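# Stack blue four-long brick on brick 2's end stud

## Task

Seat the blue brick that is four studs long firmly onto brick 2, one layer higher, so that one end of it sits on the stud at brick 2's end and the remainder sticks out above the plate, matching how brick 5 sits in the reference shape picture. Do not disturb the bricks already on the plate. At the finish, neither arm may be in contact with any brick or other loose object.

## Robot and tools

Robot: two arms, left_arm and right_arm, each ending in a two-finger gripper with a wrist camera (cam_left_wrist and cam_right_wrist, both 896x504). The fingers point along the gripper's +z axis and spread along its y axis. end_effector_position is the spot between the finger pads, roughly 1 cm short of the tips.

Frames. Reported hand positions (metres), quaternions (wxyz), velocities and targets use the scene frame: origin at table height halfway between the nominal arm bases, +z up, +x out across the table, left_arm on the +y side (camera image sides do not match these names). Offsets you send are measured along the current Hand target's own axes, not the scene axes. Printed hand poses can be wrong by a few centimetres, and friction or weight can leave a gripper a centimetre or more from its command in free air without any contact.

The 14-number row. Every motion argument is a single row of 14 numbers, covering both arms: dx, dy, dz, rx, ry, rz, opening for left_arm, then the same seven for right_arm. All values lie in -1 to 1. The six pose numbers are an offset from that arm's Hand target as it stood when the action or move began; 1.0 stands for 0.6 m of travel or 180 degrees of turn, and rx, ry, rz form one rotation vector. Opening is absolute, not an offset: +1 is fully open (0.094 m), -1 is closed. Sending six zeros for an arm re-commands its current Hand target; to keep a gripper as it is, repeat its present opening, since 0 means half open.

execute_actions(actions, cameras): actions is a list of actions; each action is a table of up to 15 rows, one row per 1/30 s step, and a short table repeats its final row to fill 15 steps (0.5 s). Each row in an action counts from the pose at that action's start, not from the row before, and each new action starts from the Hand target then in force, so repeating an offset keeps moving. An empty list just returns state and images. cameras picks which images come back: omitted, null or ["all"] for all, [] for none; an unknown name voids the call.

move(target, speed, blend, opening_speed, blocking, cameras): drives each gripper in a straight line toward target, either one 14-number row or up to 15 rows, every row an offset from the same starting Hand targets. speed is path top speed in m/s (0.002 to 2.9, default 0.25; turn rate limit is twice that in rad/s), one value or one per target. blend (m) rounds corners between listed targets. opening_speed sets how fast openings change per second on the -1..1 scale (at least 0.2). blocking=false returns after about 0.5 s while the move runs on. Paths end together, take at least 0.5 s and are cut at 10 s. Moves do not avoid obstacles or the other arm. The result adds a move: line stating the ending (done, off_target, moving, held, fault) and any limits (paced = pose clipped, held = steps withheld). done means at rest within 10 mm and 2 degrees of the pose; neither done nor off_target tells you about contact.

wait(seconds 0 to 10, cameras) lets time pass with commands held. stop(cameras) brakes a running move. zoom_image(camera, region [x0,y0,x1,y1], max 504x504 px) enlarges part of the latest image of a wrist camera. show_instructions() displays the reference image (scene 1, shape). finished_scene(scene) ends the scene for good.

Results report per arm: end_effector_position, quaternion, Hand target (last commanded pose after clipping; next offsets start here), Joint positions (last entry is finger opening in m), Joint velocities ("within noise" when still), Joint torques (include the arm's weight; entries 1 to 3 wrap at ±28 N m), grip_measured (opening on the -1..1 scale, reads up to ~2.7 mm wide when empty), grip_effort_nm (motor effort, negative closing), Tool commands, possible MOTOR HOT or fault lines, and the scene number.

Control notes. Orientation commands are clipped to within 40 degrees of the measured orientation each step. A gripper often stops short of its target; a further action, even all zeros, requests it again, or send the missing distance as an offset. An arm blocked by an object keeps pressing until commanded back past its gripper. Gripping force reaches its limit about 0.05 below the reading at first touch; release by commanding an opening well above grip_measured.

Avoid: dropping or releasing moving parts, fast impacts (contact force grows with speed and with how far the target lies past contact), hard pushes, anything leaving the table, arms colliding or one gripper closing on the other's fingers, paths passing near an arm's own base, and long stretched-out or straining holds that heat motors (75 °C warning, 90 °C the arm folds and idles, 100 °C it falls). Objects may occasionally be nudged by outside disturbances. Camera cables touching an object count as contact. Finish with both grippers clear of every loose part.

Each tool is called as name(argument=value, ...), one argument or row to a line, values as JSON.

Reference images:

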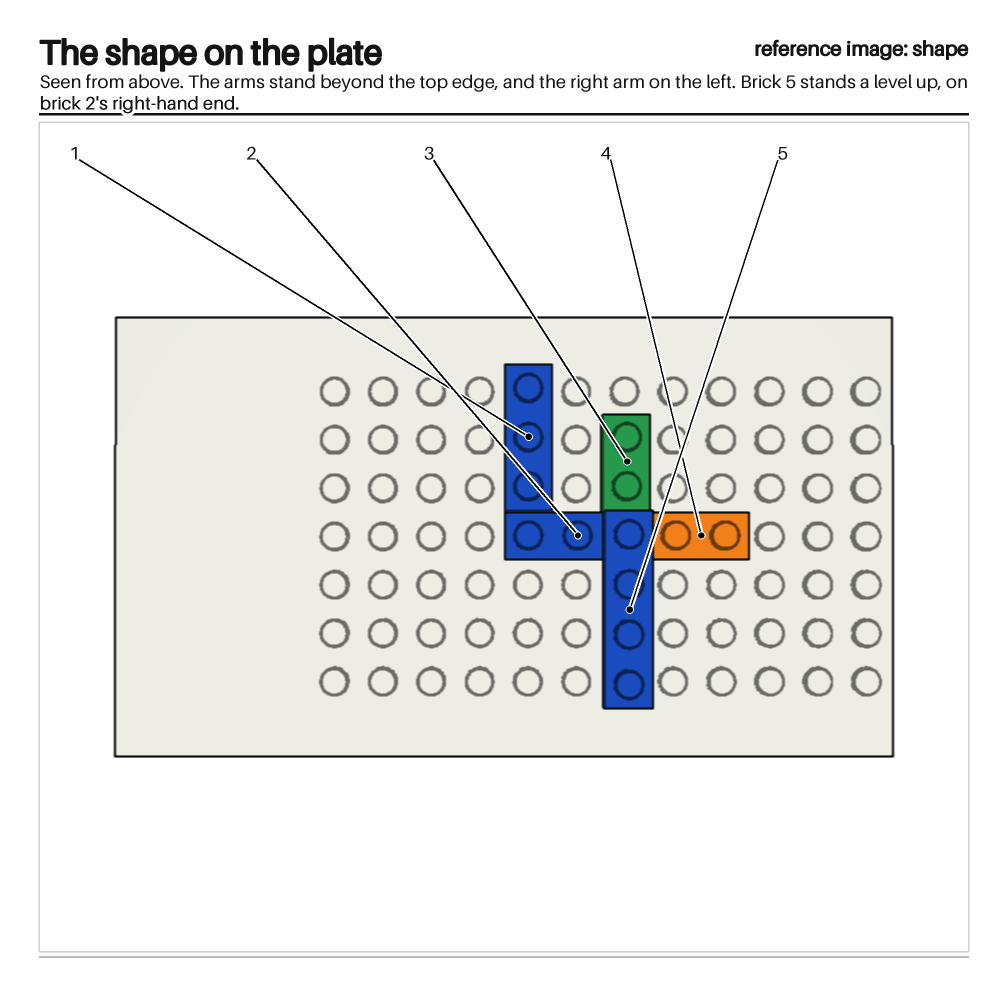

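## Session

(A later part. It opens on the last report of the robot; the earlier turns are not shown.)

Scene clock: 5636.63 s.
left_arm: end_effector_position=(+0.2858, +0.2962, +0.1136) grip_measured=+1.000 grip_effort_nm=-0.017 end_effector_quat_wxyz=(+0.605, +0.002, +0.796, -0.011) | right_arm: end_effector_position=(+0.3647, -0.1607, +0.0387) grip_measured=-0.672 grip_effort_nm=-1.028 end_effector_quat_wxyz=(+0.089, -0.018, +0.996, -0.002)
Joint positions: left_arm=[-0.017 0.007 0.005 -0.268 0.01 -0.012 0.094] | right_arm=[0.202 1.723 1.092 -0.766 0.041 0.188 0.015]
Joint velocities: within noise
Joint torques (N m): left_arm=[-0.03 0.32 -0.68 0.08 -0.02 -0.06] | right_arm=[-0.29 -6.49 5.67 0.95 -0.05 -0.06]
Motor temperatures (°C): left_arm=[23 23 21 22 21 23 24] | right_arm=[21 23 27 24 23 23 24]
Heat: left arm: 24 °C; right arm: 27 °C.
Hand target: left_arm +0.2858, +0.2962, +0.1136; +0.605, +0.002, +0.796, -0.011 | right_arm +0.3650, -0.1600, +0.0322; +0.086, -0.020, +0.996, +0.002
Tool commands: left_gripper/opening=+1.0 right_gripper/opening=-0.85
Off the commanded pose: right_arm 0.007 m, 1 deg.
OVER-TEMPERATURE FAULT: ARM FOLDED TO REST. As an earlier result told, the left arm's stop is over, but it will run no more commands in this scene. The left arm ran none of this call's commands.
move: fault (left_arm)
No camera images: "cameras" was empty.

move(
  target=[
    [0,0,0,0,0,0,1.0, 0,0,0,0,0,0,-0.45],
    [0,0,0,0,0,0,1.0, -0.03142,0.0001,-0.18047,0,0,0,-0.45],
    [0,0,0,0,0,0,1.0, 0.0697,-0.094,-0.44795,0.00455,-0.11182,0.01203,-0.45],
  ],
  speed=[0.08,0.1,0.2],
  opening_speed=0.4,
  cameras=["cam_right_wrist"],
)

Scene clock: 5663.20 s.
left_arm: end_effector_position=(+0.2858, +0.2962, +0.1136) grip_measured=+1.000 grip_effort_nm=-0.012 end_effector_quat_wxyz=(+0.605, +0.002, +0.796, -0.011) | right_arm: end_effector_position=(+0.2811, -0.2204, +0.2841) grip_measured=-0.453 grip_effort_nm=0.134 end_effector_quat_wxyz=(+0.256, +0.002, +0.967, -0.004)
Joint positions: left_arm=[-0.017 0.007 0.005 -0.268 0.01 -0.012 0.094] | right_arm=[0.039 1.153 1.502 -1.404 0.041 0.058 0.026]
Joint velocities: within noise
Joint torques (N m): left_arm=[-0.05 0.32 -0.68 0.08 -0.02 -0.06] | right_arm=[-0.55 -2.25 8.75 1.18 -0.07 -0.07]
Motor temperatures (°C): left_arm=[23 23 21 22 21 23 24] | right_arm=[21 23 26 24 23 23 24]
Heat: left arm: 24 °C; right arm: 26 °C.
Hand target: left_arm +0.2858, +0.2962, +0.1136; +0.605, +0.002, +0.796, -0.011 | right_arm +0.2799, -0.2201, +0.2897; +0.259, +0.000, +0.966, +0.000
Tool commands: left_gripper/opening=+1.0 right_gripper/opening=-0.45
Off the commanded pose: right_arm 0.006 m, 1 deg.
OVER-TEMPERATURE FAULT: ARM FOLDED TO REST. As an earlier result told, the left arm's stop is over, but it will run no more commands in this scene. The left arm ran none of this call's commands.
move: fault (left_arm)
Images, in order (width x height): cam_right_wrist 896x504.

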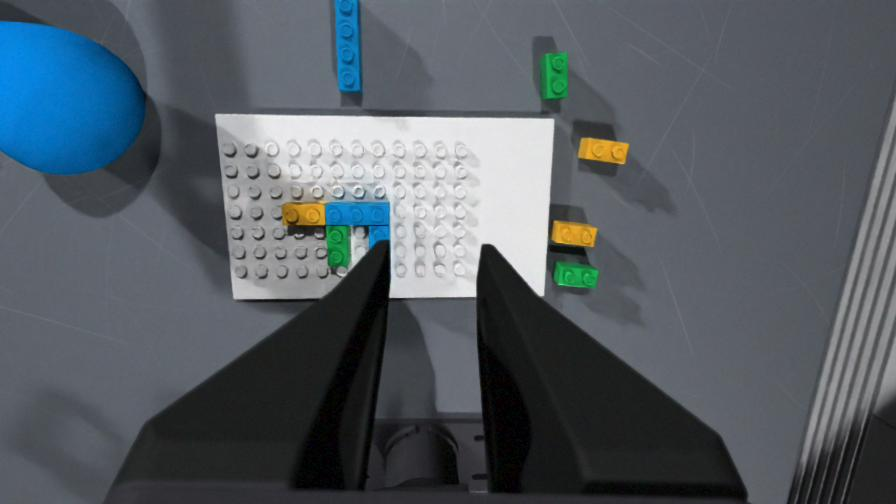

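move(
  target=[0,0,0,0,0,0,1.0, 0.032,0.10017,0.34378,-0.00455,0.11194,-0.01203,-0.45],
  speed=0.2,
  cameras=["cam_right_wrist"],
)

Scene clock: 5715.43 s.
left_arm: end_effector_position=(+0.2858, +0.2962, +0.1136) grip_measured=+1.000 grip_effort_nm=-0.007 end_effector_quat_wxyz=(+0.605, +0.002, +0.796, -0.011) | right_arm: end_effector_position=(+0.3602, -0.1649, +0.0991) grip_measured=-0.453 grip_effort_nm=0.144 end_effector_quat_wxyz=(+0.074, -0.022, +0.997, -0.006)
Joint positions: left_arm=[-0.017 0.007 0.005 -0.268 0.01 -0.012 0.094] | right_arm=[0.191 1.669 1.284 -1.043 0.04 0.17 0.026]
Joint velocities: within noise
Joint torques (N m): left_arm=[-0.03 0.32 -0.68 0.08 -0.02 -0.05] | right_arm=[0.46 -7.41 7.6 0.89 -0.04 0.08]
Motor temperatures (°C): left_arm=[23 23 21 22 21 23 24] | right_arm=[21 22 27 25 23 23 23]
Heat: left arm: 24 °C; right arm: 27 °C.
Hand target: left_arm +0.2858, +0.2962, +0.1136; +0.605, +0.002, +0.796, -0.011 | right_arm +0.3665, -0.1599, +0.1015; +0.086, -0.020, +0.996, +0.002
Tool commands: left_gripper/opening=+1.0 right_gripper/opening=-0.45
Off the commanded pose: right_arm 0.008 m, 2 deg.
OVER-TEMPERATURE FAULT: ARM FOLDED TO REST. As an earlier result told, the left arm's stop is over, but it will run no more commands in this scene. The left arm ran none of this call's commands.
move: fault (left_arm)
Images, in order (width x height): cam_right_wrist 896x504.

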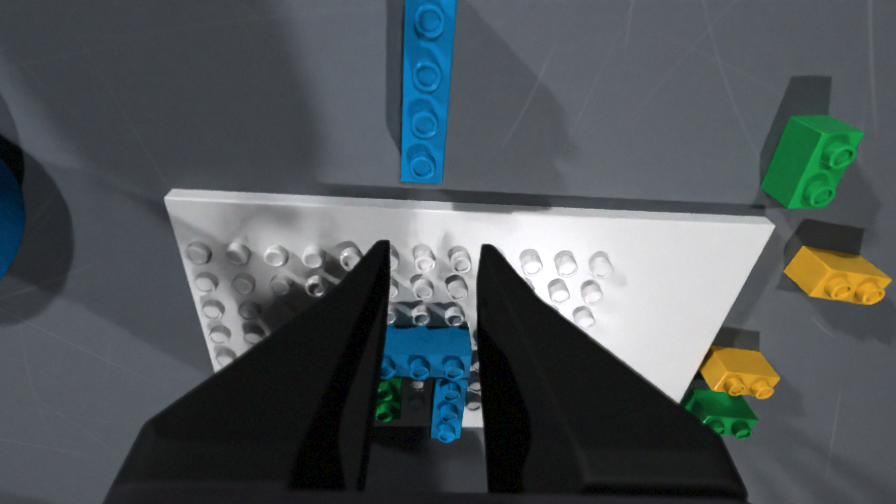

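move(
  target=[0,0,0,0,0,0,1.0, 0.0108,0.00403,0.07758,0,0,0,-0.45],
  speed=0.1,
  cameras=["cam_right_wrist"],
)

Scene clock: 5740.33 s.
left_arm: end_effector_position=(+0.2858, +0.2962, +0.1136) grip_measured=+1.000 grip_effort_nm=-0.017 end_effector_quat_wxyz=(+0.605, +0.002, +0.796, -0.011) | right_arm: end_effector_position=(+0.3669, -0.1622, +0.0588) grip_measured=-0.453 grip_effort_nm=0.139 end_effector_quat_wxyz=(+0.084, -0.020, +0.996, -0.003)
Joint positions: left_arm=[-0.017 0.007 0.005 -0.268 0.01 -0.012 0.094] | right_arm=[0.195 1.711 1.163 -0.859 0.04 0.177 0.026]
Joint velocities: within noise
Joint torques (N m): left_arm=[-0.03 0.34 -0.68 0.08 -0.02 -0.06] | right_arm=[0.75 -6.98 6.04 0.94 -0.02 0.1]
Motor temperatures (°C): left_arm=[23 23 21 22 21 23 24] | right_arm=[21 24 27 25 23 23 23]
Heat: left arm: 24 °C; right arm: 27 °C.
Hand target: left_arm +0.2858, +0.2962, +0.1136; +0.605, +0.002, +0.796, -0.011 | right_arm +0.3680, -0.1574, +0.0545; +0.086, -0.020, +0.996, +0.002
Tool commands: left_gripper/opening=+1.0 right_gripper/opening=-0.45
Off the commanded pose: right_arm 0.007 m, 1 deg.
OVER-TEMPERATURE FAULT: ARM FOLDED TO REST. As an earlier result told, the left arm's stop is over, but it will run no more commands in this scene. The left arm ran none of this call's commands.
move: fault (left_arm)
Images, in order (width x height): cam_right_wrist 896x504.

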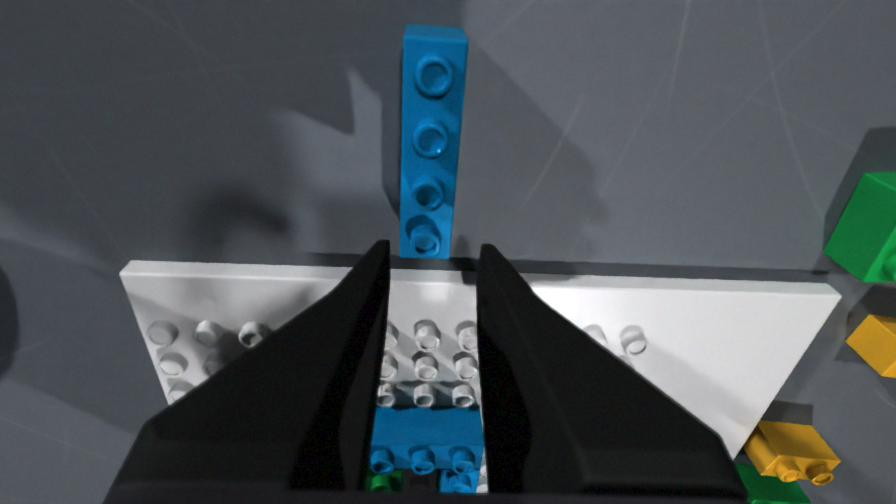

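execute_actions(
  actions=[],
  cameras=["cam_right_wrist"],
)

Scene clock: 5777.97 s.
left_arm: end_effector_position=(+0.2858, +0.2962, +0.1136) grip_measured=+1.000 grip_effort_nm=-0.017 end_effector_quat_wxyz=(+0.605, +0.002, +0.796, -0.011) | right_arm: end_effector_position=(+0.3672, -0.1622, +0.0588) grip_measured=-0.453 grip_effort_nm=0.149 end_effector_quat_wxyz=(+0.085, -0.020, +0.996, -0.003)
Joint positions: left_arm=[-0.017 0.007 0.005 -0.268 0.01 -0.012 0.094] | right_arm=[0.195 1.711 1.163 -0.858 0.04 0.177 0.026]
Joint velocities: within noise
Joint torques (N m): left_arm=[-0.05 0.31 -0.68 0.08 -0.02 -0.05] | right_arm=[0.75 -6.98 6.02 0.92 -0.02 0.09]
Motor temperatures (°C): left_arm=[23 23 21 22 21 23 24] | right_arm=[21 24 26 25 23 23 22]
Heat: left arm: 24 °C; right arm: 26 °C.
Hand target: left_arm +0.2858, +0.2962, +0.1136; +0.605, +0.002, +0.796, -0.011 | right_arm +0.3680, -0.1574, +0.0545; +0.086, -0.020, +0.996, +0.002
Tool commands: left_gripper/opening=+1.0 right_gripper/opening=-0.45
Off the commanded pose: right_arm 0.007 m, 1 deg.
OVER-TEMPERATURE FAULT: ARM FOLDED TO REST. As an earlier result told, the left arm's stop is over, but it will run no more commands in this scene.
Images, in order (width x height): cam_right_wrist 896x504.

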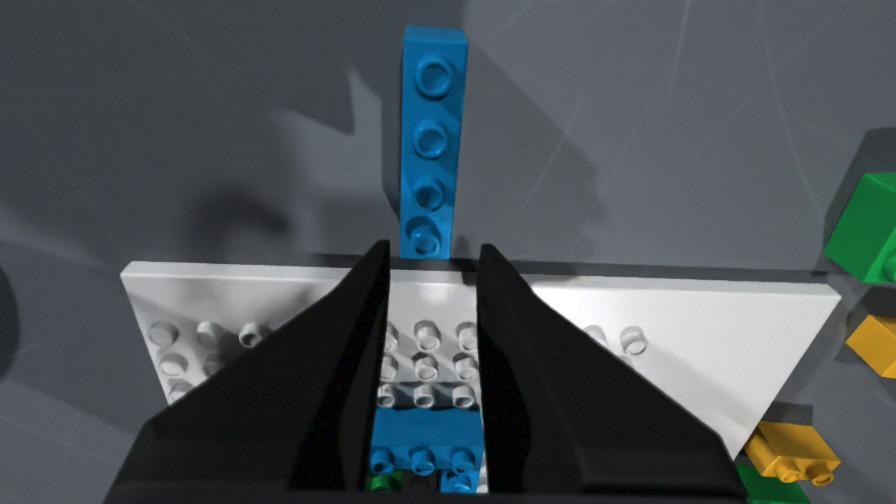

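move(
  target=[
    [0,0,0,0,0,0,1.0,0.005497,0.003313,0.032347,0,0,0,-0.45],
    [0,0,0,0,0,0,1.0,0.005497,0.003313,0.032347,0,0,0,-0.85],
    [0,0,0,0,0,0,1.0,-0.015928,0.003377,-0.090703,0,0,0,-0.85],
  ],
  speed=[0.05,0.05,0.06],
  opening_speed=0.35,
  cameras=["cam_right_wrist"],
)

Scene clock: 5811.17 s.
left_arm: end_effector_position=(+0.2858, +0.2962, +0.1136) grip_measured=+1.000 grip_effort_nm=-0.012 end_effector_quat_wxyz=(+0.605, +0.002, +0.796, -0.011) | right_arm: end_effector_position=(+0.3623, -0.1605, +0.0916) grip_measured=-0.703 grip_effort_nm=-1.028 end_effector_quat_wxyz=(+0.063, -0.021, +0.998, -0.007)
Joint positions: left_arm=[-0.017 0.007 0.005 -0.268 0.01 -0.012 0.094] | right_arm=[0.203 1.704 1.296 -1.042 0.04 0.183 0.014]
Joint velocities: within noise
Joint torques (N m): left_arm=[-0.02 0.32 -0.68 0.07 -0.02 -0.06] | right_arm=[0.57 -10.59 9.84 0.53 -0.01 0.09]
Motor temperatures (°C): left_arm=[23 23 21 22 21 23 24] | right_arm=[21 24 26 25 23 23 22]
Heat: left arm: 24 °C; right arm: 26 °C.
Hand target: left_arm +0.2858, +0.2962, +0.1136; +0.605, +0.002, +0.796, -0.011 | right_arm +0.3680, -0.1554, +0.1099; +0.086, -0.020, +0.996, +0.002
Tool commands: left_gripper/opening=+1.0 right_gripper/opening=-0.85
Off the commanded pose: right_arm 0.020 m, 3 deg.
OVER-TEMPERATURE FAULT: ARM FOLDED TO REST. As an earlier result told, the left arm's stop is over, but it will run no more commands in this scene. The left arm ran none of this call's commands.
move: fault (left_arm), off_target (right_arm)
Images, in order (width x height): cam_right_wrist 896x504.

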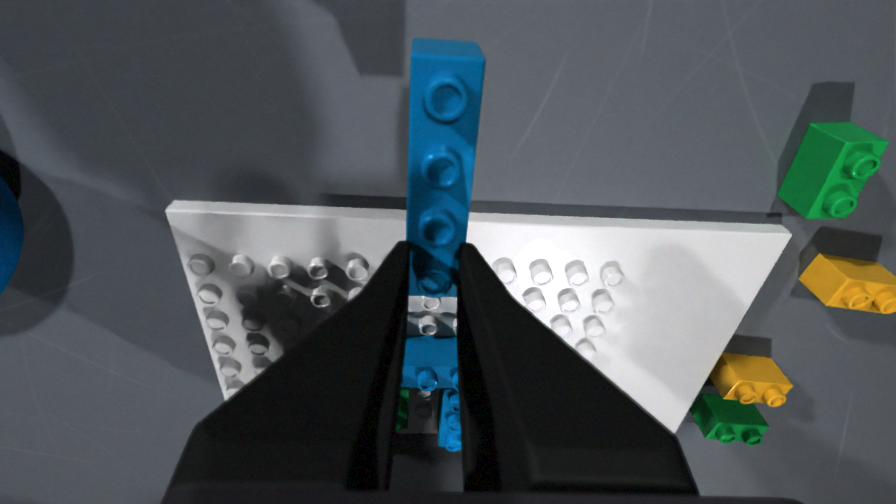

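zoom_image(
  camera="cam_right_wrist",
  region=[370, 30, 510, 310],
)

Scaled by 1.800.

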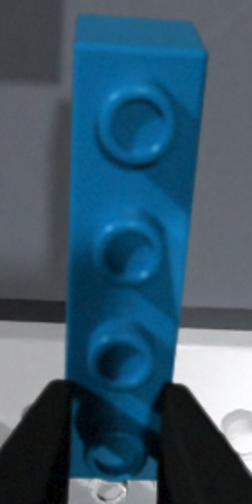

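move(
  target=[
    [0,0,0,0,0,0,1.0,0.021453,-0.000063,0.123216,0,0,0,-0.85],
    [0,0,0,0,0,0,1.0,0.021453,-0.000063,0.123216,0,0,0,-0.45],
  ],
  speed=[0.05,0.05],
  opening_speed=0.35,
  cameras=["cam_right_wrist"],
)

Scene clock: 5891.20 s.
left_arm: end_effector_position=(+0.2858, +0.2962, +0.1136) grip_measured=+1.000 grip_effort_nm=-0.017 end_effector_quat_wxyz=(+0.605, +0.002, +0.796, -0.011) | right_arm: end_effector_position=(+0.3682, -0.1592, +0.0408) grip_measured=-0.453 grip_effort_nm=0.144 end_effector_quat_wxyz=(+0.087, -0.020, +0.996, -0.002)
Joint positions: left_arm=[-0.017 0.007 0.005 -0.268 0.01 -0.012 0.094] | right_arm=[0.203 1.736 1.116 -0.781 0.04 0.183 0.026]
Joint velocities: within noise
Joint torques (N m): left_arm=[-0.02 0.31 -0.66 0.08 -0.02 -0.05] | right_arm=[0.59 -6.78 5.67 0.94 0 0.09]
Motor temperatures (°C): left_arm=[23 23 21 22 21 23 24] | right_arm=[21 26 29 24 23 23 24]
Heat: left arm: 24 °C; right arm: 29 °C.
Hand target: left_arm +0.2858, +0.2962, +0.1136; +0.605, +0.002, +0.796, -0.011 | right_arm +0.3680, -0.1554, +0.0347; +0.086, -0.020, +0.996, +0.002
Tool commands: left_gripper/opening=+1.0 right_gripper/opening=-0.45
Off the commanded pose: right_arm 0.007 m, 0 deg.
OVER-TEMPERATURE FAULT: ARM FOLDED TO REST. As an earlier result told, the left arm's stop is over, but it will run no more commands in this scene. The left arm ran none of this call's commands.
move: fault (left_arm)
Images, in order (width x height): cam_right_wrist 896x504.

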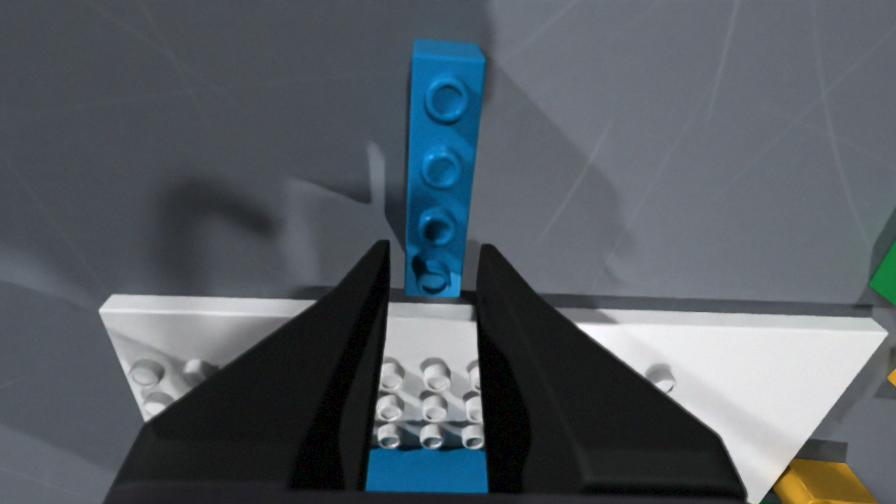

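move(
  target=[0,0,0,0,0,0,1.0,0.010343,0.000328,0.010878,0,0,0,-0.45],
  speed=0.03,
  cameras=["cam_right_wrist"],
)

Scene clock: 5968.63 s.
left_arm: end_effector_position=(+0.2858, +0.2962, +0.1136) grip_measured=+1.000 grip_effort_nm=-0.012 end_effector_quat_wxyz=(+0.605, +0.002, +0.796, -0.011) | right_arm: end_effector_position=(+0.3627, -0.1591, +0.0315) grip_measured=-0.453 grip_effort_nm=0.139 end_effector_quat_wxyz=(+0.084, -0.021, +0.996, -0.002)
Joint positions: left_arm=[-0.017 0.007 0.005 -0.268 0.01 -0.012 0.094] | right_arm=[0.206 1.736 1.077 -0.748 0.04 0.187 0.026]
Joint velocities: within noise
Joint torques (N m): left_arm=[-0.03 0.31 -0.66 0.08 -0.02 -0.05] | right_arm=[0.59 -7.15 5.59 0.93 0 0.1]
Motor temperatures (°C): left_arm=[23 23 21 22 21 23 24] | right_arm=[21 24 26 24 23 23 22]
Heat: left arm: 24 °C; right arm: 26 °C.
Hand target: left_arm +0.2858, +0.2962, +0.1136; +0.605, +0.002, +0.796, -0.011 | right_arm +0.3630, -0.1554, +0.0273; +0.086, -0.020, +0.996, +0.002
Tool commands: left_gripper/opening=+1.0 right_gripper/opening=-0.45
Off the commanded pose: right_arm 0.006 m, 1 deg.
OVER-TEMPERATURE FAULT: ARM FOLDED TO REST. As an earlier result told, the left arm's stop is over, but it will run no more commands in this scene. The left arm ran none of this call's commands.
move: fault (left_arm)
Images, in order (width x height): cam_right_wrist 896x504.

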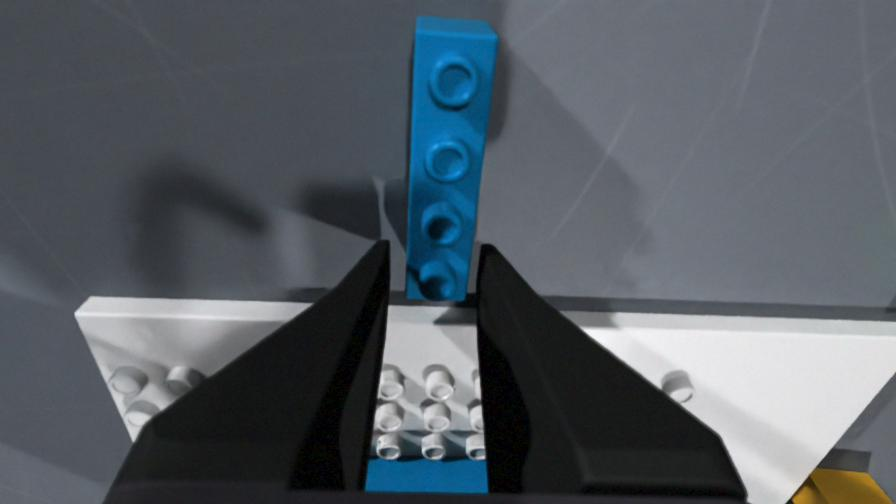

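move(
  target=[
    [0,0,0,0,0,0,1.0,0,0,0,0,0,0,-0.85],
    [0,0,0,0,0,0,1.0,-0.025053,0.000073,-0.143885,0,0,0,-0.85],
    [0,0,0,0,0,0,1.0,0.136149,0.013936,-0.163477,0,0,0,-0.85],
  ],
  speed=[0.05,0.08,0.12],
  blend=[0,0.02,0],
  opening_speed=0.35,
  cameras=["cam_right_wrist"],
)

Scene clock: 5998.50 s.
left_arm: end_effector_position=(+0.2858, +0.2962, +0.1136) grip_measured=+1.000 grip_effort_nm=-0.012 end_effector_quat_wxyz=(+0.605, +0.002, +0.796, -0.011) | right_arm: end_effector_position=(+0.2700, -0.1483, +0.1089) grip_measured=-0.659 grip_effort_nm=-1.028 end_effector_quat_wxyz=(+0.084, -0.022, +0.996, +0.008)
Joint positions: left_arm=[-0.017 0.007 0.005 -0.268 0.01 -0.012 0.094] | right_arm=[0.335 1.325 1.003 -1.084 0.04 0.313 0.016]
Joint velocities: within noise
Joint torques (N m): left_arm=[-0.05 0.32 -0.68 0.08 -0.02 -0.05] | right_arm=[0.54 -6.17 6.05 0.65 0.24 0.1]
Motor temperatures (°C): left_arm=[23 23 21 22 21 23 24] | right_arm=[21 25 26 25 23 23 22]
Heat: left arm: 24 °C; right arm: 26 °C.
Hand target: left_arm +0.2858, +0.2962, +0.1136; +0.605, +0.002, +0.796, -0.011 | right_arm +0.2655, -0.1511, +0.1098; +0.086, -0.020, +0.996, +0.002
Tool commands: left_gripper/opening=+1.0 right_gripper/opening=-0.85
Off the commanded pose: right_arm 0.005 m, 1 deg.
OVER-TEMPERATURE FAULT: ARM FOLDED TO REST. As an earlier result told, the left arm's stop is over, but it will run no more commands in this scene. The left arm ran none of this call's commands.
move: fault (left_arm)
Images, in order (width x height): cam_right_wrist 896x504.

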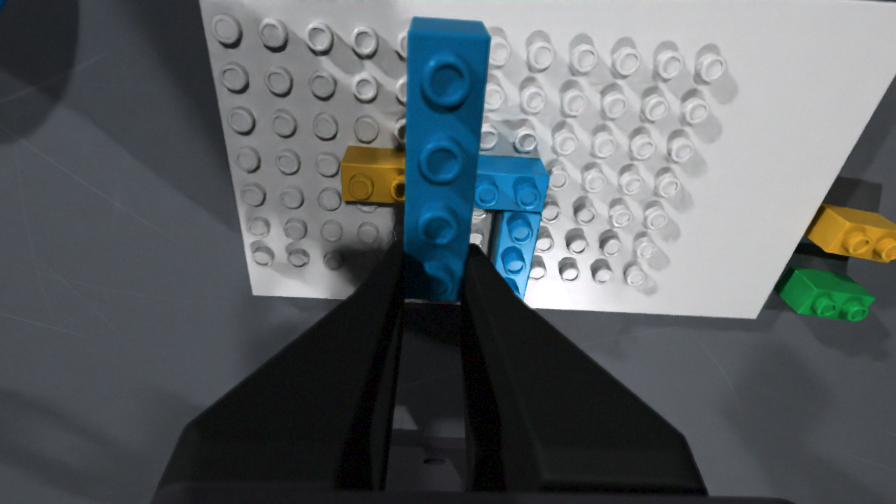

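move(
  target=[0,0,0,0,0,0,1.0,0.012315,-0.003164,0.065132,0,0,0,-0.85],
  speed=0.05,
  cameras=["cam_right_wrist"],
)

zoom_image(
  camera="cam_right_wrist",
  region=[330, 160, 570, 320],
)

Scene clock: 6038.37 s.
left_arm: end_effector_position=(+0.2858, +0.2962, +0.1136) grip_measured=+1.000 grip_effort_nm=-0.017 end_effector_quat_wxyz=(+0.605, +0.002, +0.796, -0.011) | right_arm: end_effector_position=(+0.2623, -0.1513, +0.0724) grip_measured=-0.659 grip_effort_nm=-1.028 end_effector_quat_wxyz=(+0.079, -0.022, +0.997, +0.006)
Joint positions: left_arm=[-0.017 0.007 0.005 -0.268 0.01 -0.012 0.094] | right_arm=[0.335 1.325 0.858 -0.95 0.041 0.313 0.016]
Joint velocities: within noise
Joint torques (N m): left_arm=[-0.05 0.32 -0.68 0.08 -0.02 -0.06] | right_arm=[-0.06 -4.14 5.96 0.88 0.23 0.03]
Motor temperatures (°C): left_arm=[23 23 21 22 21 23 24] | right_arm=[21 24 26 24 23 23 23]
Heat: left arm: 24 °C; right arm: 26 °C.
Hand target: left_arm +0.2858, +0.2962, +0.1136; +0.605, +0.002, +0.796, -0.011 | right_arm +0.2650, -0.1530, +0.0701; +0.086, -0.020, +0.996, +0.002
Tool commands: left_gripper/opening=+1.0 right_gripper/opening=-0.85
Off the commanded pose: right_arm 0.004 m, 1 deg.
OVER-TEMPERATURE FAULT: ARM FOLDED TO REST. As an earlier result told, the left arm's stop is over, but it will run no more commands in this scene. The left arm ran none of this call's commands.
move: fault (left_arm)
Images, in order (width x height): cam_right_wrist 896x504.

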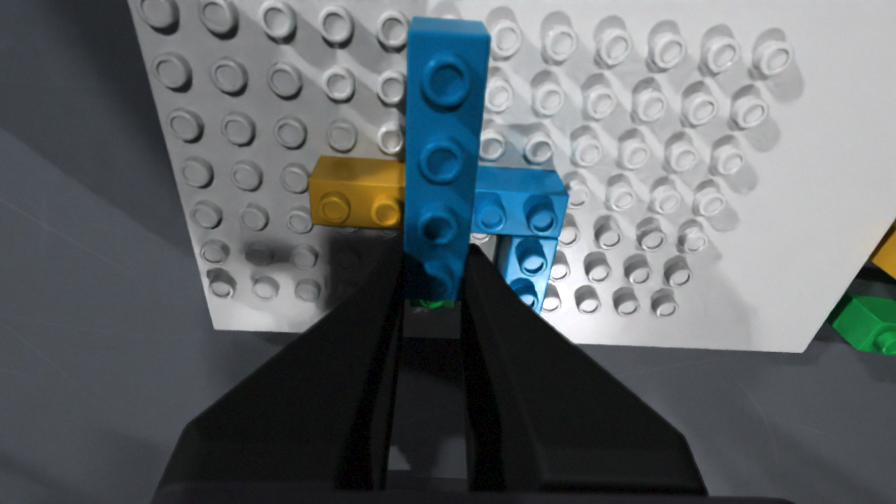

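Scaled by 2.100.

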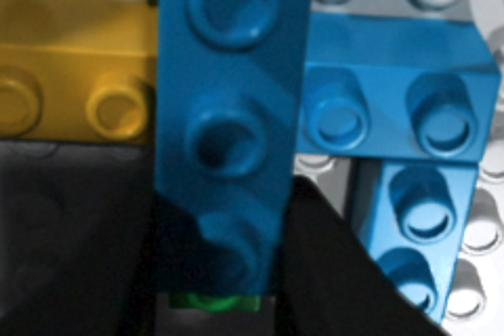

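move(
  target=[0,0,0,0,0,0,1.0,-0.001998,-0.007645,0.008119,0,0,0,-0.85],
  speed=0.05,
  cameras=["cam_right_wrist"],
)

zoom_image(
  camera="cam_right_wrist",
  region=[330, 160, 570, 320],
)

Scene clock: 6070.23 s.
left_arm: end_effector_position=(+0.2858, +0.2962, +0.1136) grip_measured=+1.000 grip_effort_nm=-0.017 end_effector_quat_wxyz=(+0.605, +0.002, +0.796, -0.011) | right_arm: end_effector_position=(+0.2647, -0.1548, +0.0694) grip_measured=-0.659 grip_effort_nm=-1.028 end_effector_quat_wxyz=(+0.083, -0.020, +0.996, +0.006)
Joint positions: left_arm=[-0.017 0.007 0.005 -0.268 0.01 -0.012 0.094] | right_arm=[0.318 1.325 0.844 -0.928 0.041 0.3 0.016]
Joint velocities: within noise
Joint torques (N m): left_arm=[-0.02 0.32 -0.66 0.08 -0.02 -0.06] | right_arm=[-0.54 -3.56 5.9 0.92 0.19 -0.05]
Motor temperatures (°C): left_arm=[23 23 21 22 21 23 24] | right_arm=[21 23 26 25 23 23 24]
Heat: left arm: 24 °C; right arm: 26 °C.
Hand target: left_arm +0.2858, +0.2962, +0.1136; +0.605, +0.002, +0.796, -0.011 | right_arm +0.2672, -0.1575, +0.0655; +0.086, -0.020, +0.996, +0.002
Tool commands: left_gripper/opening=+1.0 right_gripper/opening=-0.85
Off the commanded pose: right_arm 0.005 m, 1 deg.
OVER-TEMPERATURE FAULT: ARM FOLDED TO REST. As an earlier result told, the left arm's stop is over, but it will run no more commands in this scene. The left arm ran none of this call's commands.
move: fault (left_arm)
Images, in order (width x height): cam_right_wrist 896x504.

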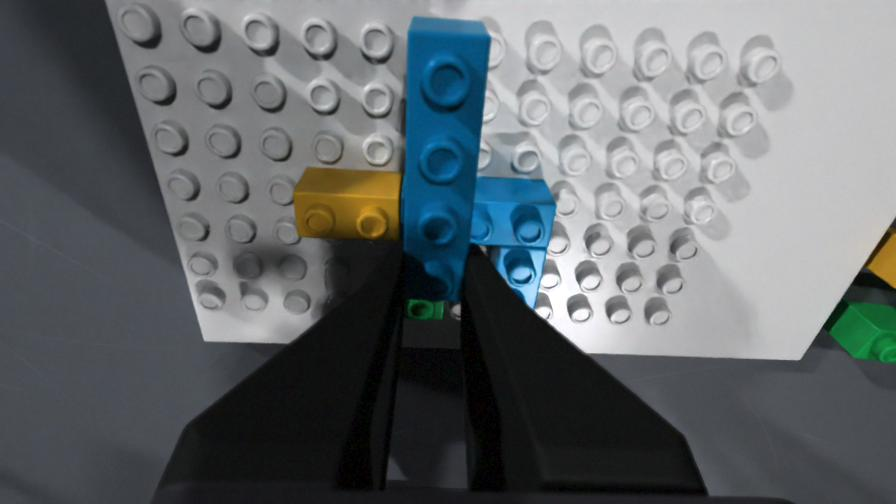

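Scaled by 2.100.

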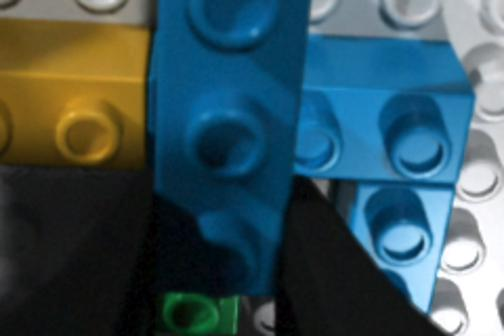

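move(
  target=[0,0,0,0,0,0,1.0,-0.001799,0.01227,0.00032,0,0,0,-0.85],
  speed=0.05,
  cameras=["cam_right_wrist"],
)

zoom_image(
  camera="cam_right_wrist",
  region=[310, 160, 550, 320],
)

Scene clock: 6119.90 s.
left_arm: end_effector_position=(+0.2858, +0.2962, +0.1136) grip_measured=+1.000 grip_effort_nm=-0.007 end_effector_quat_wxyz=(+0.605, +0.002, +0.796, -0.011) | right_arm: end_effector_position=(+0.2633, -0.1509, +0.0664) grip_measured=-0.659 grip_effort_nm=-1.033 end_effector_quat_wxyz=(+0.077, -0.022, +0.997, +0.006)
Joint positions: left_arm=[-0.017 0.007 0.005 -0.268 0.01 -0.012 0.094] | right_arm=[0.336 1.339 0.844 -0.926 0.041 0.313 0.016]
Joint velocities: within noise
Joint torques (N m): left_arm=[-0.03 0.34 -0.66 0.08 -0.01 -0.06] | right_arm=[0.54 -3.66 6.78 0.92 0.24 0.11]
Motor temperatures (°C): left_arm=[23 23 21 22 21 23 24] | right_arm=[21 23 25 25 23 23 24]
Heat: left arm: 24 °C; right arm: 25 °C.
Hand target: left_arm +0.2858, +0.2962, +0.1136; +0.605, +0.002, +0.796, -0.011 | right_arm +0.2680, -0.1500, +0.0655; +0.086, -0.020, +0.996, +0.002
Tool commands: left_gripper/opening=+1.0 right_gripper/opening=-0.85
Off the commanded pose: right_arm 0.005 m, 1 deg.
OVER-TEMPERATURE FAULT: ARM FOLDED TO REST. As an earlier result told, the left arm's stop is over, but it will run no more commands in this scene. The left arm ran none of this call's commands.
move: fault (left_arm)
Images, in order (width x height): cam_right_wrist 896x504.

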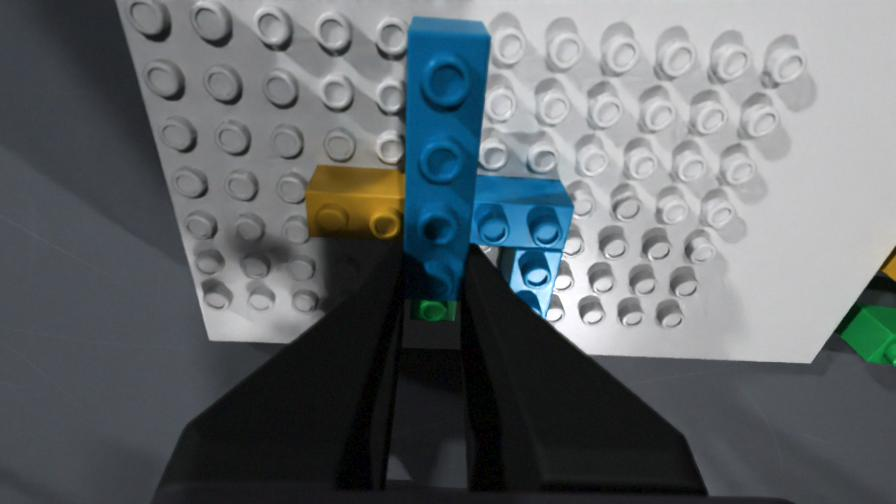

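Scaled by 2.100.

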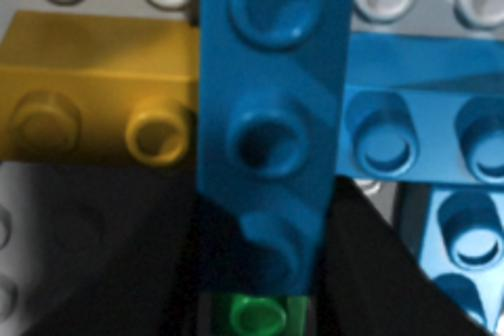

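move(
  target=[
    [0,0,0,0,0,0,1.0,-0.002415,-0.009703,-0.031702,0,0,0,-0.85],
    [0,0,0,0,0,0,1.0,0.003012,-0.009718,-0.000529,0,0,0,-0.85],
  ],
  speed=0.05,
  cameras=["cam_right_wrist"],
)

zoom_image(
  camera="cam_right_wrist",
  region=[310, 160, 550, 320],
)

Scene clock: 6204.80 s.
left_arm: end_effector_position=(+0.2858, +0.2962, +0.1136) grip_measured=+1.000 grip_effort_nm=-0.012 end_effector_quat_wxyz=(+0.605, +0.002, +0.796, -0.011) | right_arm: end_effector_position=(+0.2631, -0.1534, +0.0664) grip_measured=-0.659 grip_effort_nm=-1.038 end_effector_quat_wxyz=(+0.076, -0.020, +0.997, +0.005)
Joint positions: left_arm=[-0.017 0.007 0.005 -0.268 0.01 -0.012 0.094] | right_arm=[0.326 1.338 0.844 -0.929 0.041 0.308 0.016]
Joint velocities: within noise
Joint torques (N m): left_arm=[-0.02 0.34 -0.68 0.08 -0.02 -0.06] | right_arm=[-0.53 -4.82 5.89 0.91 0.2 -0.06]
Motor temperatures (°C): left_arm=[23 23 21 22 21 23 24] | right_arm=[21 23 25 25 23 23 25]
Heat: left arm: 24 °C; right arm: 25 °C.
Hand target: left_arm +0.2858, +0.2962, +0.1136; +0.605, +0.002, +0.796, -0.011 | right_arm +0.2664, -0.1559, +0.0655; +0.086, -0.020, +0.996, +0.002
Tool commands: left_gripper/opening=+1.0 right_gripper/opening=-0.85
Off the commanded pose: right_arm 0.004 m, 1 deg.
OVER-TEMPERATURE FAULT: ARM FOLDED TO REST. As an earlier result told, the left arm's stop is over, but it will run no more commands in this scene. The left arm ran none of this call's commands.
move: fault (left_arm)
Images, in order (width x height): cam_right_wrist 896x504.

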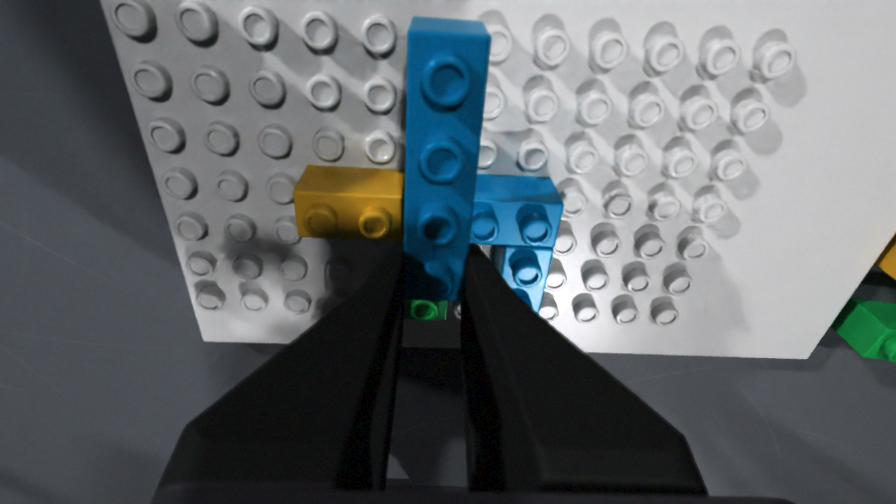

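Scaled by 2.100.

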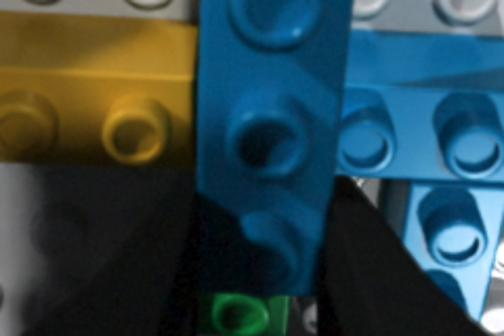

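move(
  target=[
    [0,0,0,0,0,0,1.0,-0.002663,0.000892,0.000464,0,0,0,-0.85],
    [0,0,0,0,0,0,1.0,-0.000892,0.000887,0.010636,0,0,0,-0.85],
  ],
  speed=0.03,
  cameras=["cam_right_wrist"],
)

zoom_image(
  camera="cam_right_wrist",
  region=[310, 160, 550, 320],
)

Scene clock: 6235.57 s.
left_arm: end_effector_position=(+0.2858, +0.2962, +0.1136) grip_measured=+1.000 grip_effort_nm=-0.012 end_effector_quat_wxyz=(+0.605, +0.002, +0.796, -0.011) | right_arm: end_effector_position=(+0.2654, -0.1525, +0.0633) grip_measured=-0.659 grip_effort_nm=-1.038 end_effector_quat_wxyz=(+0.083, -0.020, +0.996, +0.007)
Joint positions: left_arm=[-0.017 0.007 0.005 -0.268 0.01 -0.012 0.094] | right_arm=[0.326 1.338 0.829 -0.9 0.041 0.308 0.016]
Joint velocities: within noise
Joint torques (N m): left_arm=[-0.03 0.34 -0.66 0.08 -0.01 -0.05] | right_arm=[-0.55 -3.59 5.9 0.93 0.19 -0.06]
Motor temperatures (°C): left_arm=[23 23 21 22 21 23 24] | right_arm=[21 24 25 25 23 23 25]
Heat: left arm: 24 °C; right arm: 25 °C.
Hand target: left_arm +0.2858, +0.2962, +0.1136; +0.605, +0.002, +0.796, -0.011 | right_arm +0.2681, -0.1553, +0.0594; +0.086, -0.020, +0.996, +0.002
Tool commands: left_gripper/opening=+1.0 right_gripper/opening=-0.85
Off the commanded pose: right_arm 0.006 m, 1 deg.
OVER-TEMPERATURE FAULT: ARM FOLDED TO REST. As an earlier result told, the left arm's stop is over, but it will run no more commands in this scene. The left arm ran none of this call's commands.
move: fault (left_arm)
Images, in order (width x height): cam_right_wrist 896x504.

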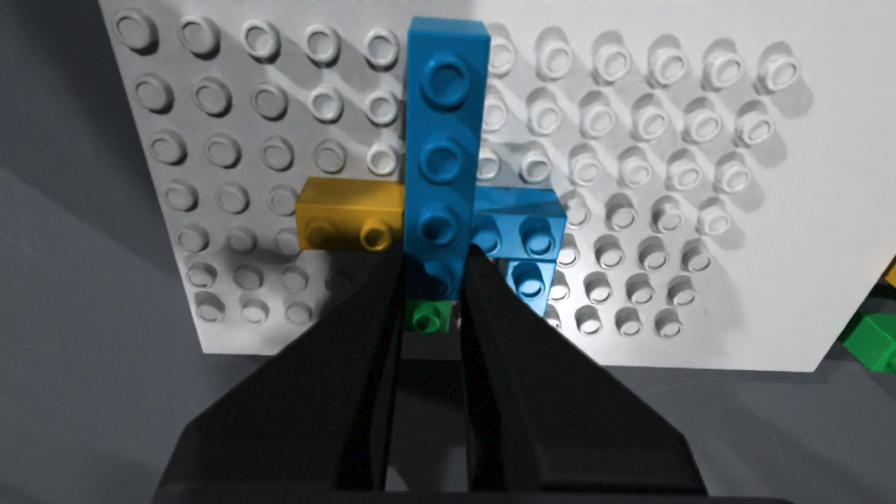

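Scaled by 2.100.

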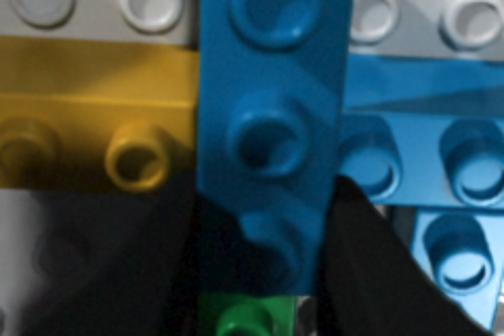

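move(
  target=[0,0,0,0,0,0,1.0,0.068297,-0.017343,0.04896,0.013875,0.047955,-0.00239,-0.85],
  speed=0.06,
  cameras=["cam_right_wrist"],
)

zoom_image(
  camera="cam_right_wrist",
  region=[310, 160, 550, 320],
)

Scene clock: 6258.83 s.
left_arm: end_effector_position=(+0.2858, +0.2962, +0.1136) grip_measured=+1.000 grip_effort_nm=-0.012 end_effector_quat_wxyz=(+0.605, +0.002, +0.796, -0.011) | right_arm: end_effector_position=(+0.2611, -0.1534, +0.0545) grip_measured=-0.659 grip_effort_nm=-1.033 end_effector_quat_wxyz=(+0.075, -0.021, +0.997, +0.006)
Joint positions: left_arm=[-0.017 0.007 0.005 -0.268 0.01 -0.012 0.094] | right_arm=[0.327 1.347 0.802 -0.881 0.037 0.308 0.016]
Joint velocities: within noise
Joint torques (N m): left_arm=[-0.02 0.31 -0.68 0.08 -0.02 -0.06] | right_arm=[-0.39 -0.12 0.92 0.5 0.19 -0.04]
Motor temperatures (°C): left_arm=[23 23 21 22 21 23 24] | right_arm=[21 23 25 25 23 23 25]
Heat: left arm: 24 °C; right arm: 25 °C.
Hand target: left_arm +0.2858, +0.2962, +0.1136; +0.605, +0.002, +0.796, -0.011 | right_arm +0.2330, -0.1671, +0.0233; +0.011, -0.022, +0.999, -0.021
Tool commands: left_gripper/opening=+1.0 right_gripper/opening=-0.85
Off the commanded pose: right_arm 0.044 m, 8 deg.
OVER-TEMPERATURE FAULT: ARM FOLDED TO REST. As an earlier result told, the left arm's stop is over, but it will run no more commands in this scene. The left arm ran none of this call's commands.
move: fault (left_arm), off_target (right_arm)
Images, in order (width x height): cam_right_wrist 896x504.

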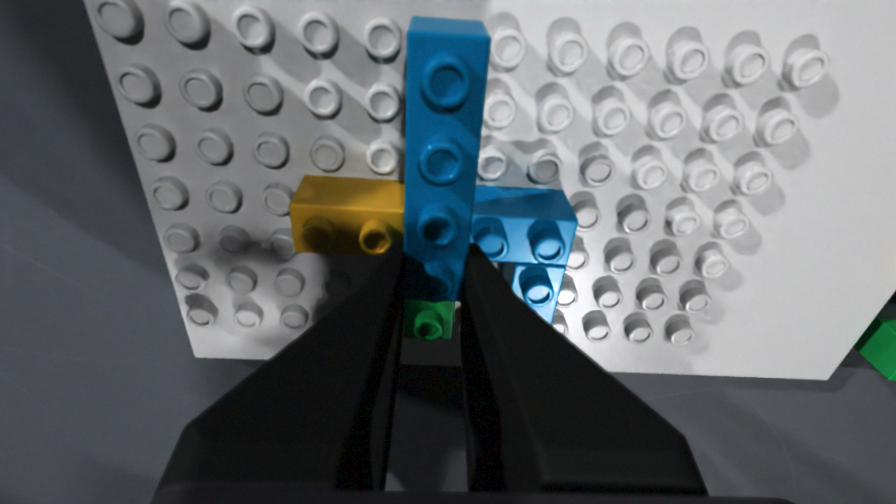

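Scaled by 2.100.

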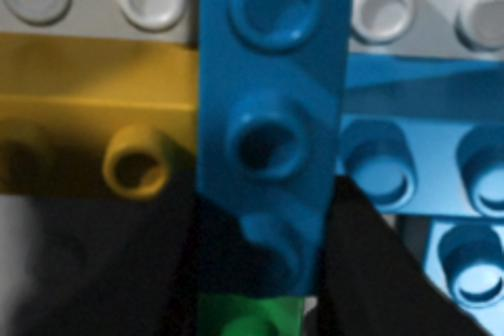

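move(
  target=[
    [0,0,0,0,0,0,1.0,-0.060283,0.014885,-0.051152,-0.01385,-0.04796,0.00233,-0.85],
    [0,0,0,0,0,0,1.0,-0.060283,0.014885,-0.051152,-0.01385,-0.04796,0.00233,-0.45],
    [0,0,0,0,0,0,1.0,-0.062562,0.010287,-0.159157,-0.01385,-0.04796,0.00233,-0.45],
  ],
  speed=0.08,
  opening_speed=0.3,
  cameras=["cam_right_wrist"],
)

zoom_image(
  camera="cam_right_wrist",
  region=[310, 40, 570, 320],
)

Scene clock: 6330.90 s.
left_arm: end_effector_position=(+0.2858, +0.2962, +0.1136) grip_measured=+1.000 grip_effort_nm=-0.007 end_effector_quat_wxyz=(+0.605, +0.002, +0.796, -0.011) | right_arm: end_effector_position=(+0.2619, -0.1531, +0.1061) grip_measured=-0.453 grip_effort_nm=0.139 end_effector_quat_wxyz=(+0.066, -0.021, +0.998, +0.003)
Joint positions: left_arm=[-0.017 0.007 0.005 -0.268 0.01 -0.012 0.094] | right_arm=[0.327 1.325 0.997 -1.115 0.038 0.307 0.026]
Joint velocities: within noise
Joint torques (N m): left_arm=[-0.05 0.32 -0.66 0.08 -0.02 -0.06] | right_arm=[-0.51 -6.13 9.84 0.56 0.23 -0.05]
Motor temperatures (°C): left_arm=[23 23 20 22 21 23 24] | right_arm=[21 23 25 24 23 23 25]
Heat: left arm: 24 °C; right arm: 25 °C.
Hand target: left_arm +0.2858, +0.2962, +0.1136; +0.605, +0.002, +0.796, -0.011 | right_arm +0.2681, -0.1552, +0.1193; +0.086, -0.020, +0.996, +0.002
Tool commands: left_gripper/opening=+1.0 right_gripper/opening=-0.45
Off the commanded pose: right_arm 0.015 m, 2 deg.
OVER-TEMPERATURE FAULT: ARM FOLDED TO REST. As an earlier result told, the left arm's stop is over, but it will run no more commands in this scene. The left arm ran none of this call's commands.
move: fault (left_arm), off_target (right_arm)
Images, in order (width x height): cam_right_wrist 896x504.

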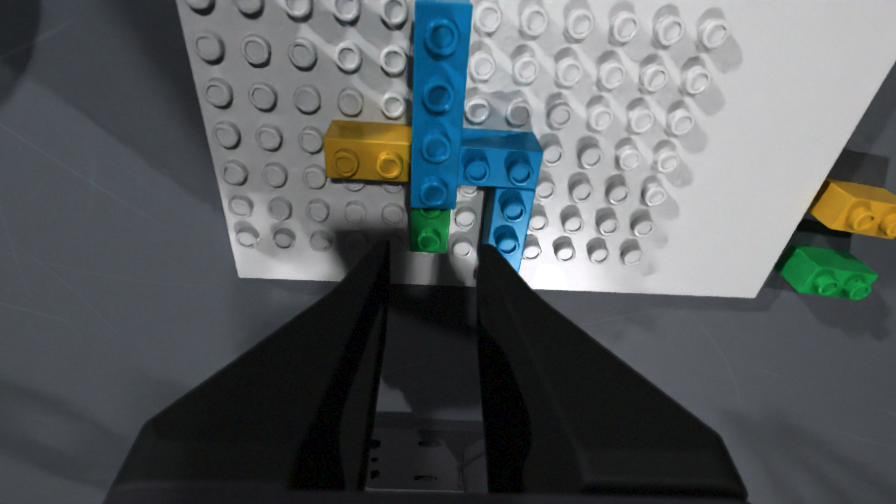

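Scaled by 1.800.

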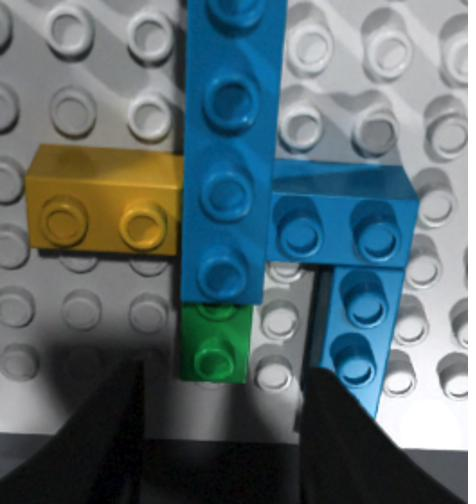

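zoom_image(
  camera="cam_right_wrist",
  region=[370, 0, 500, 110],
)

zoom_image(
  camera="cam_right_wrist",
  region=[370, 110, 500, 220],
)

Scaled by 3.877.

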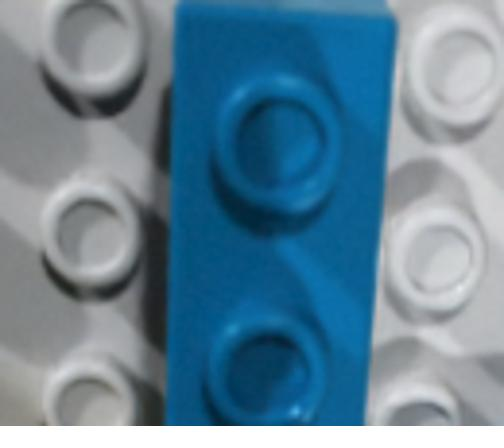

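Scaled by 3.877.

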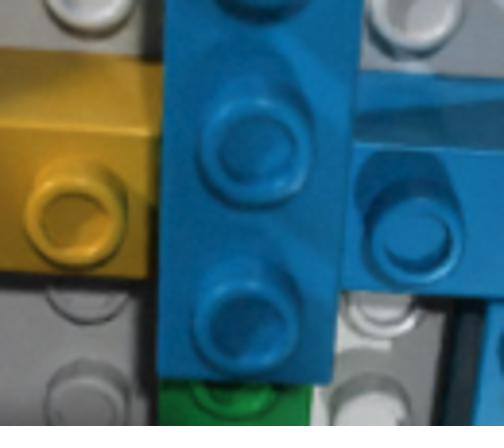

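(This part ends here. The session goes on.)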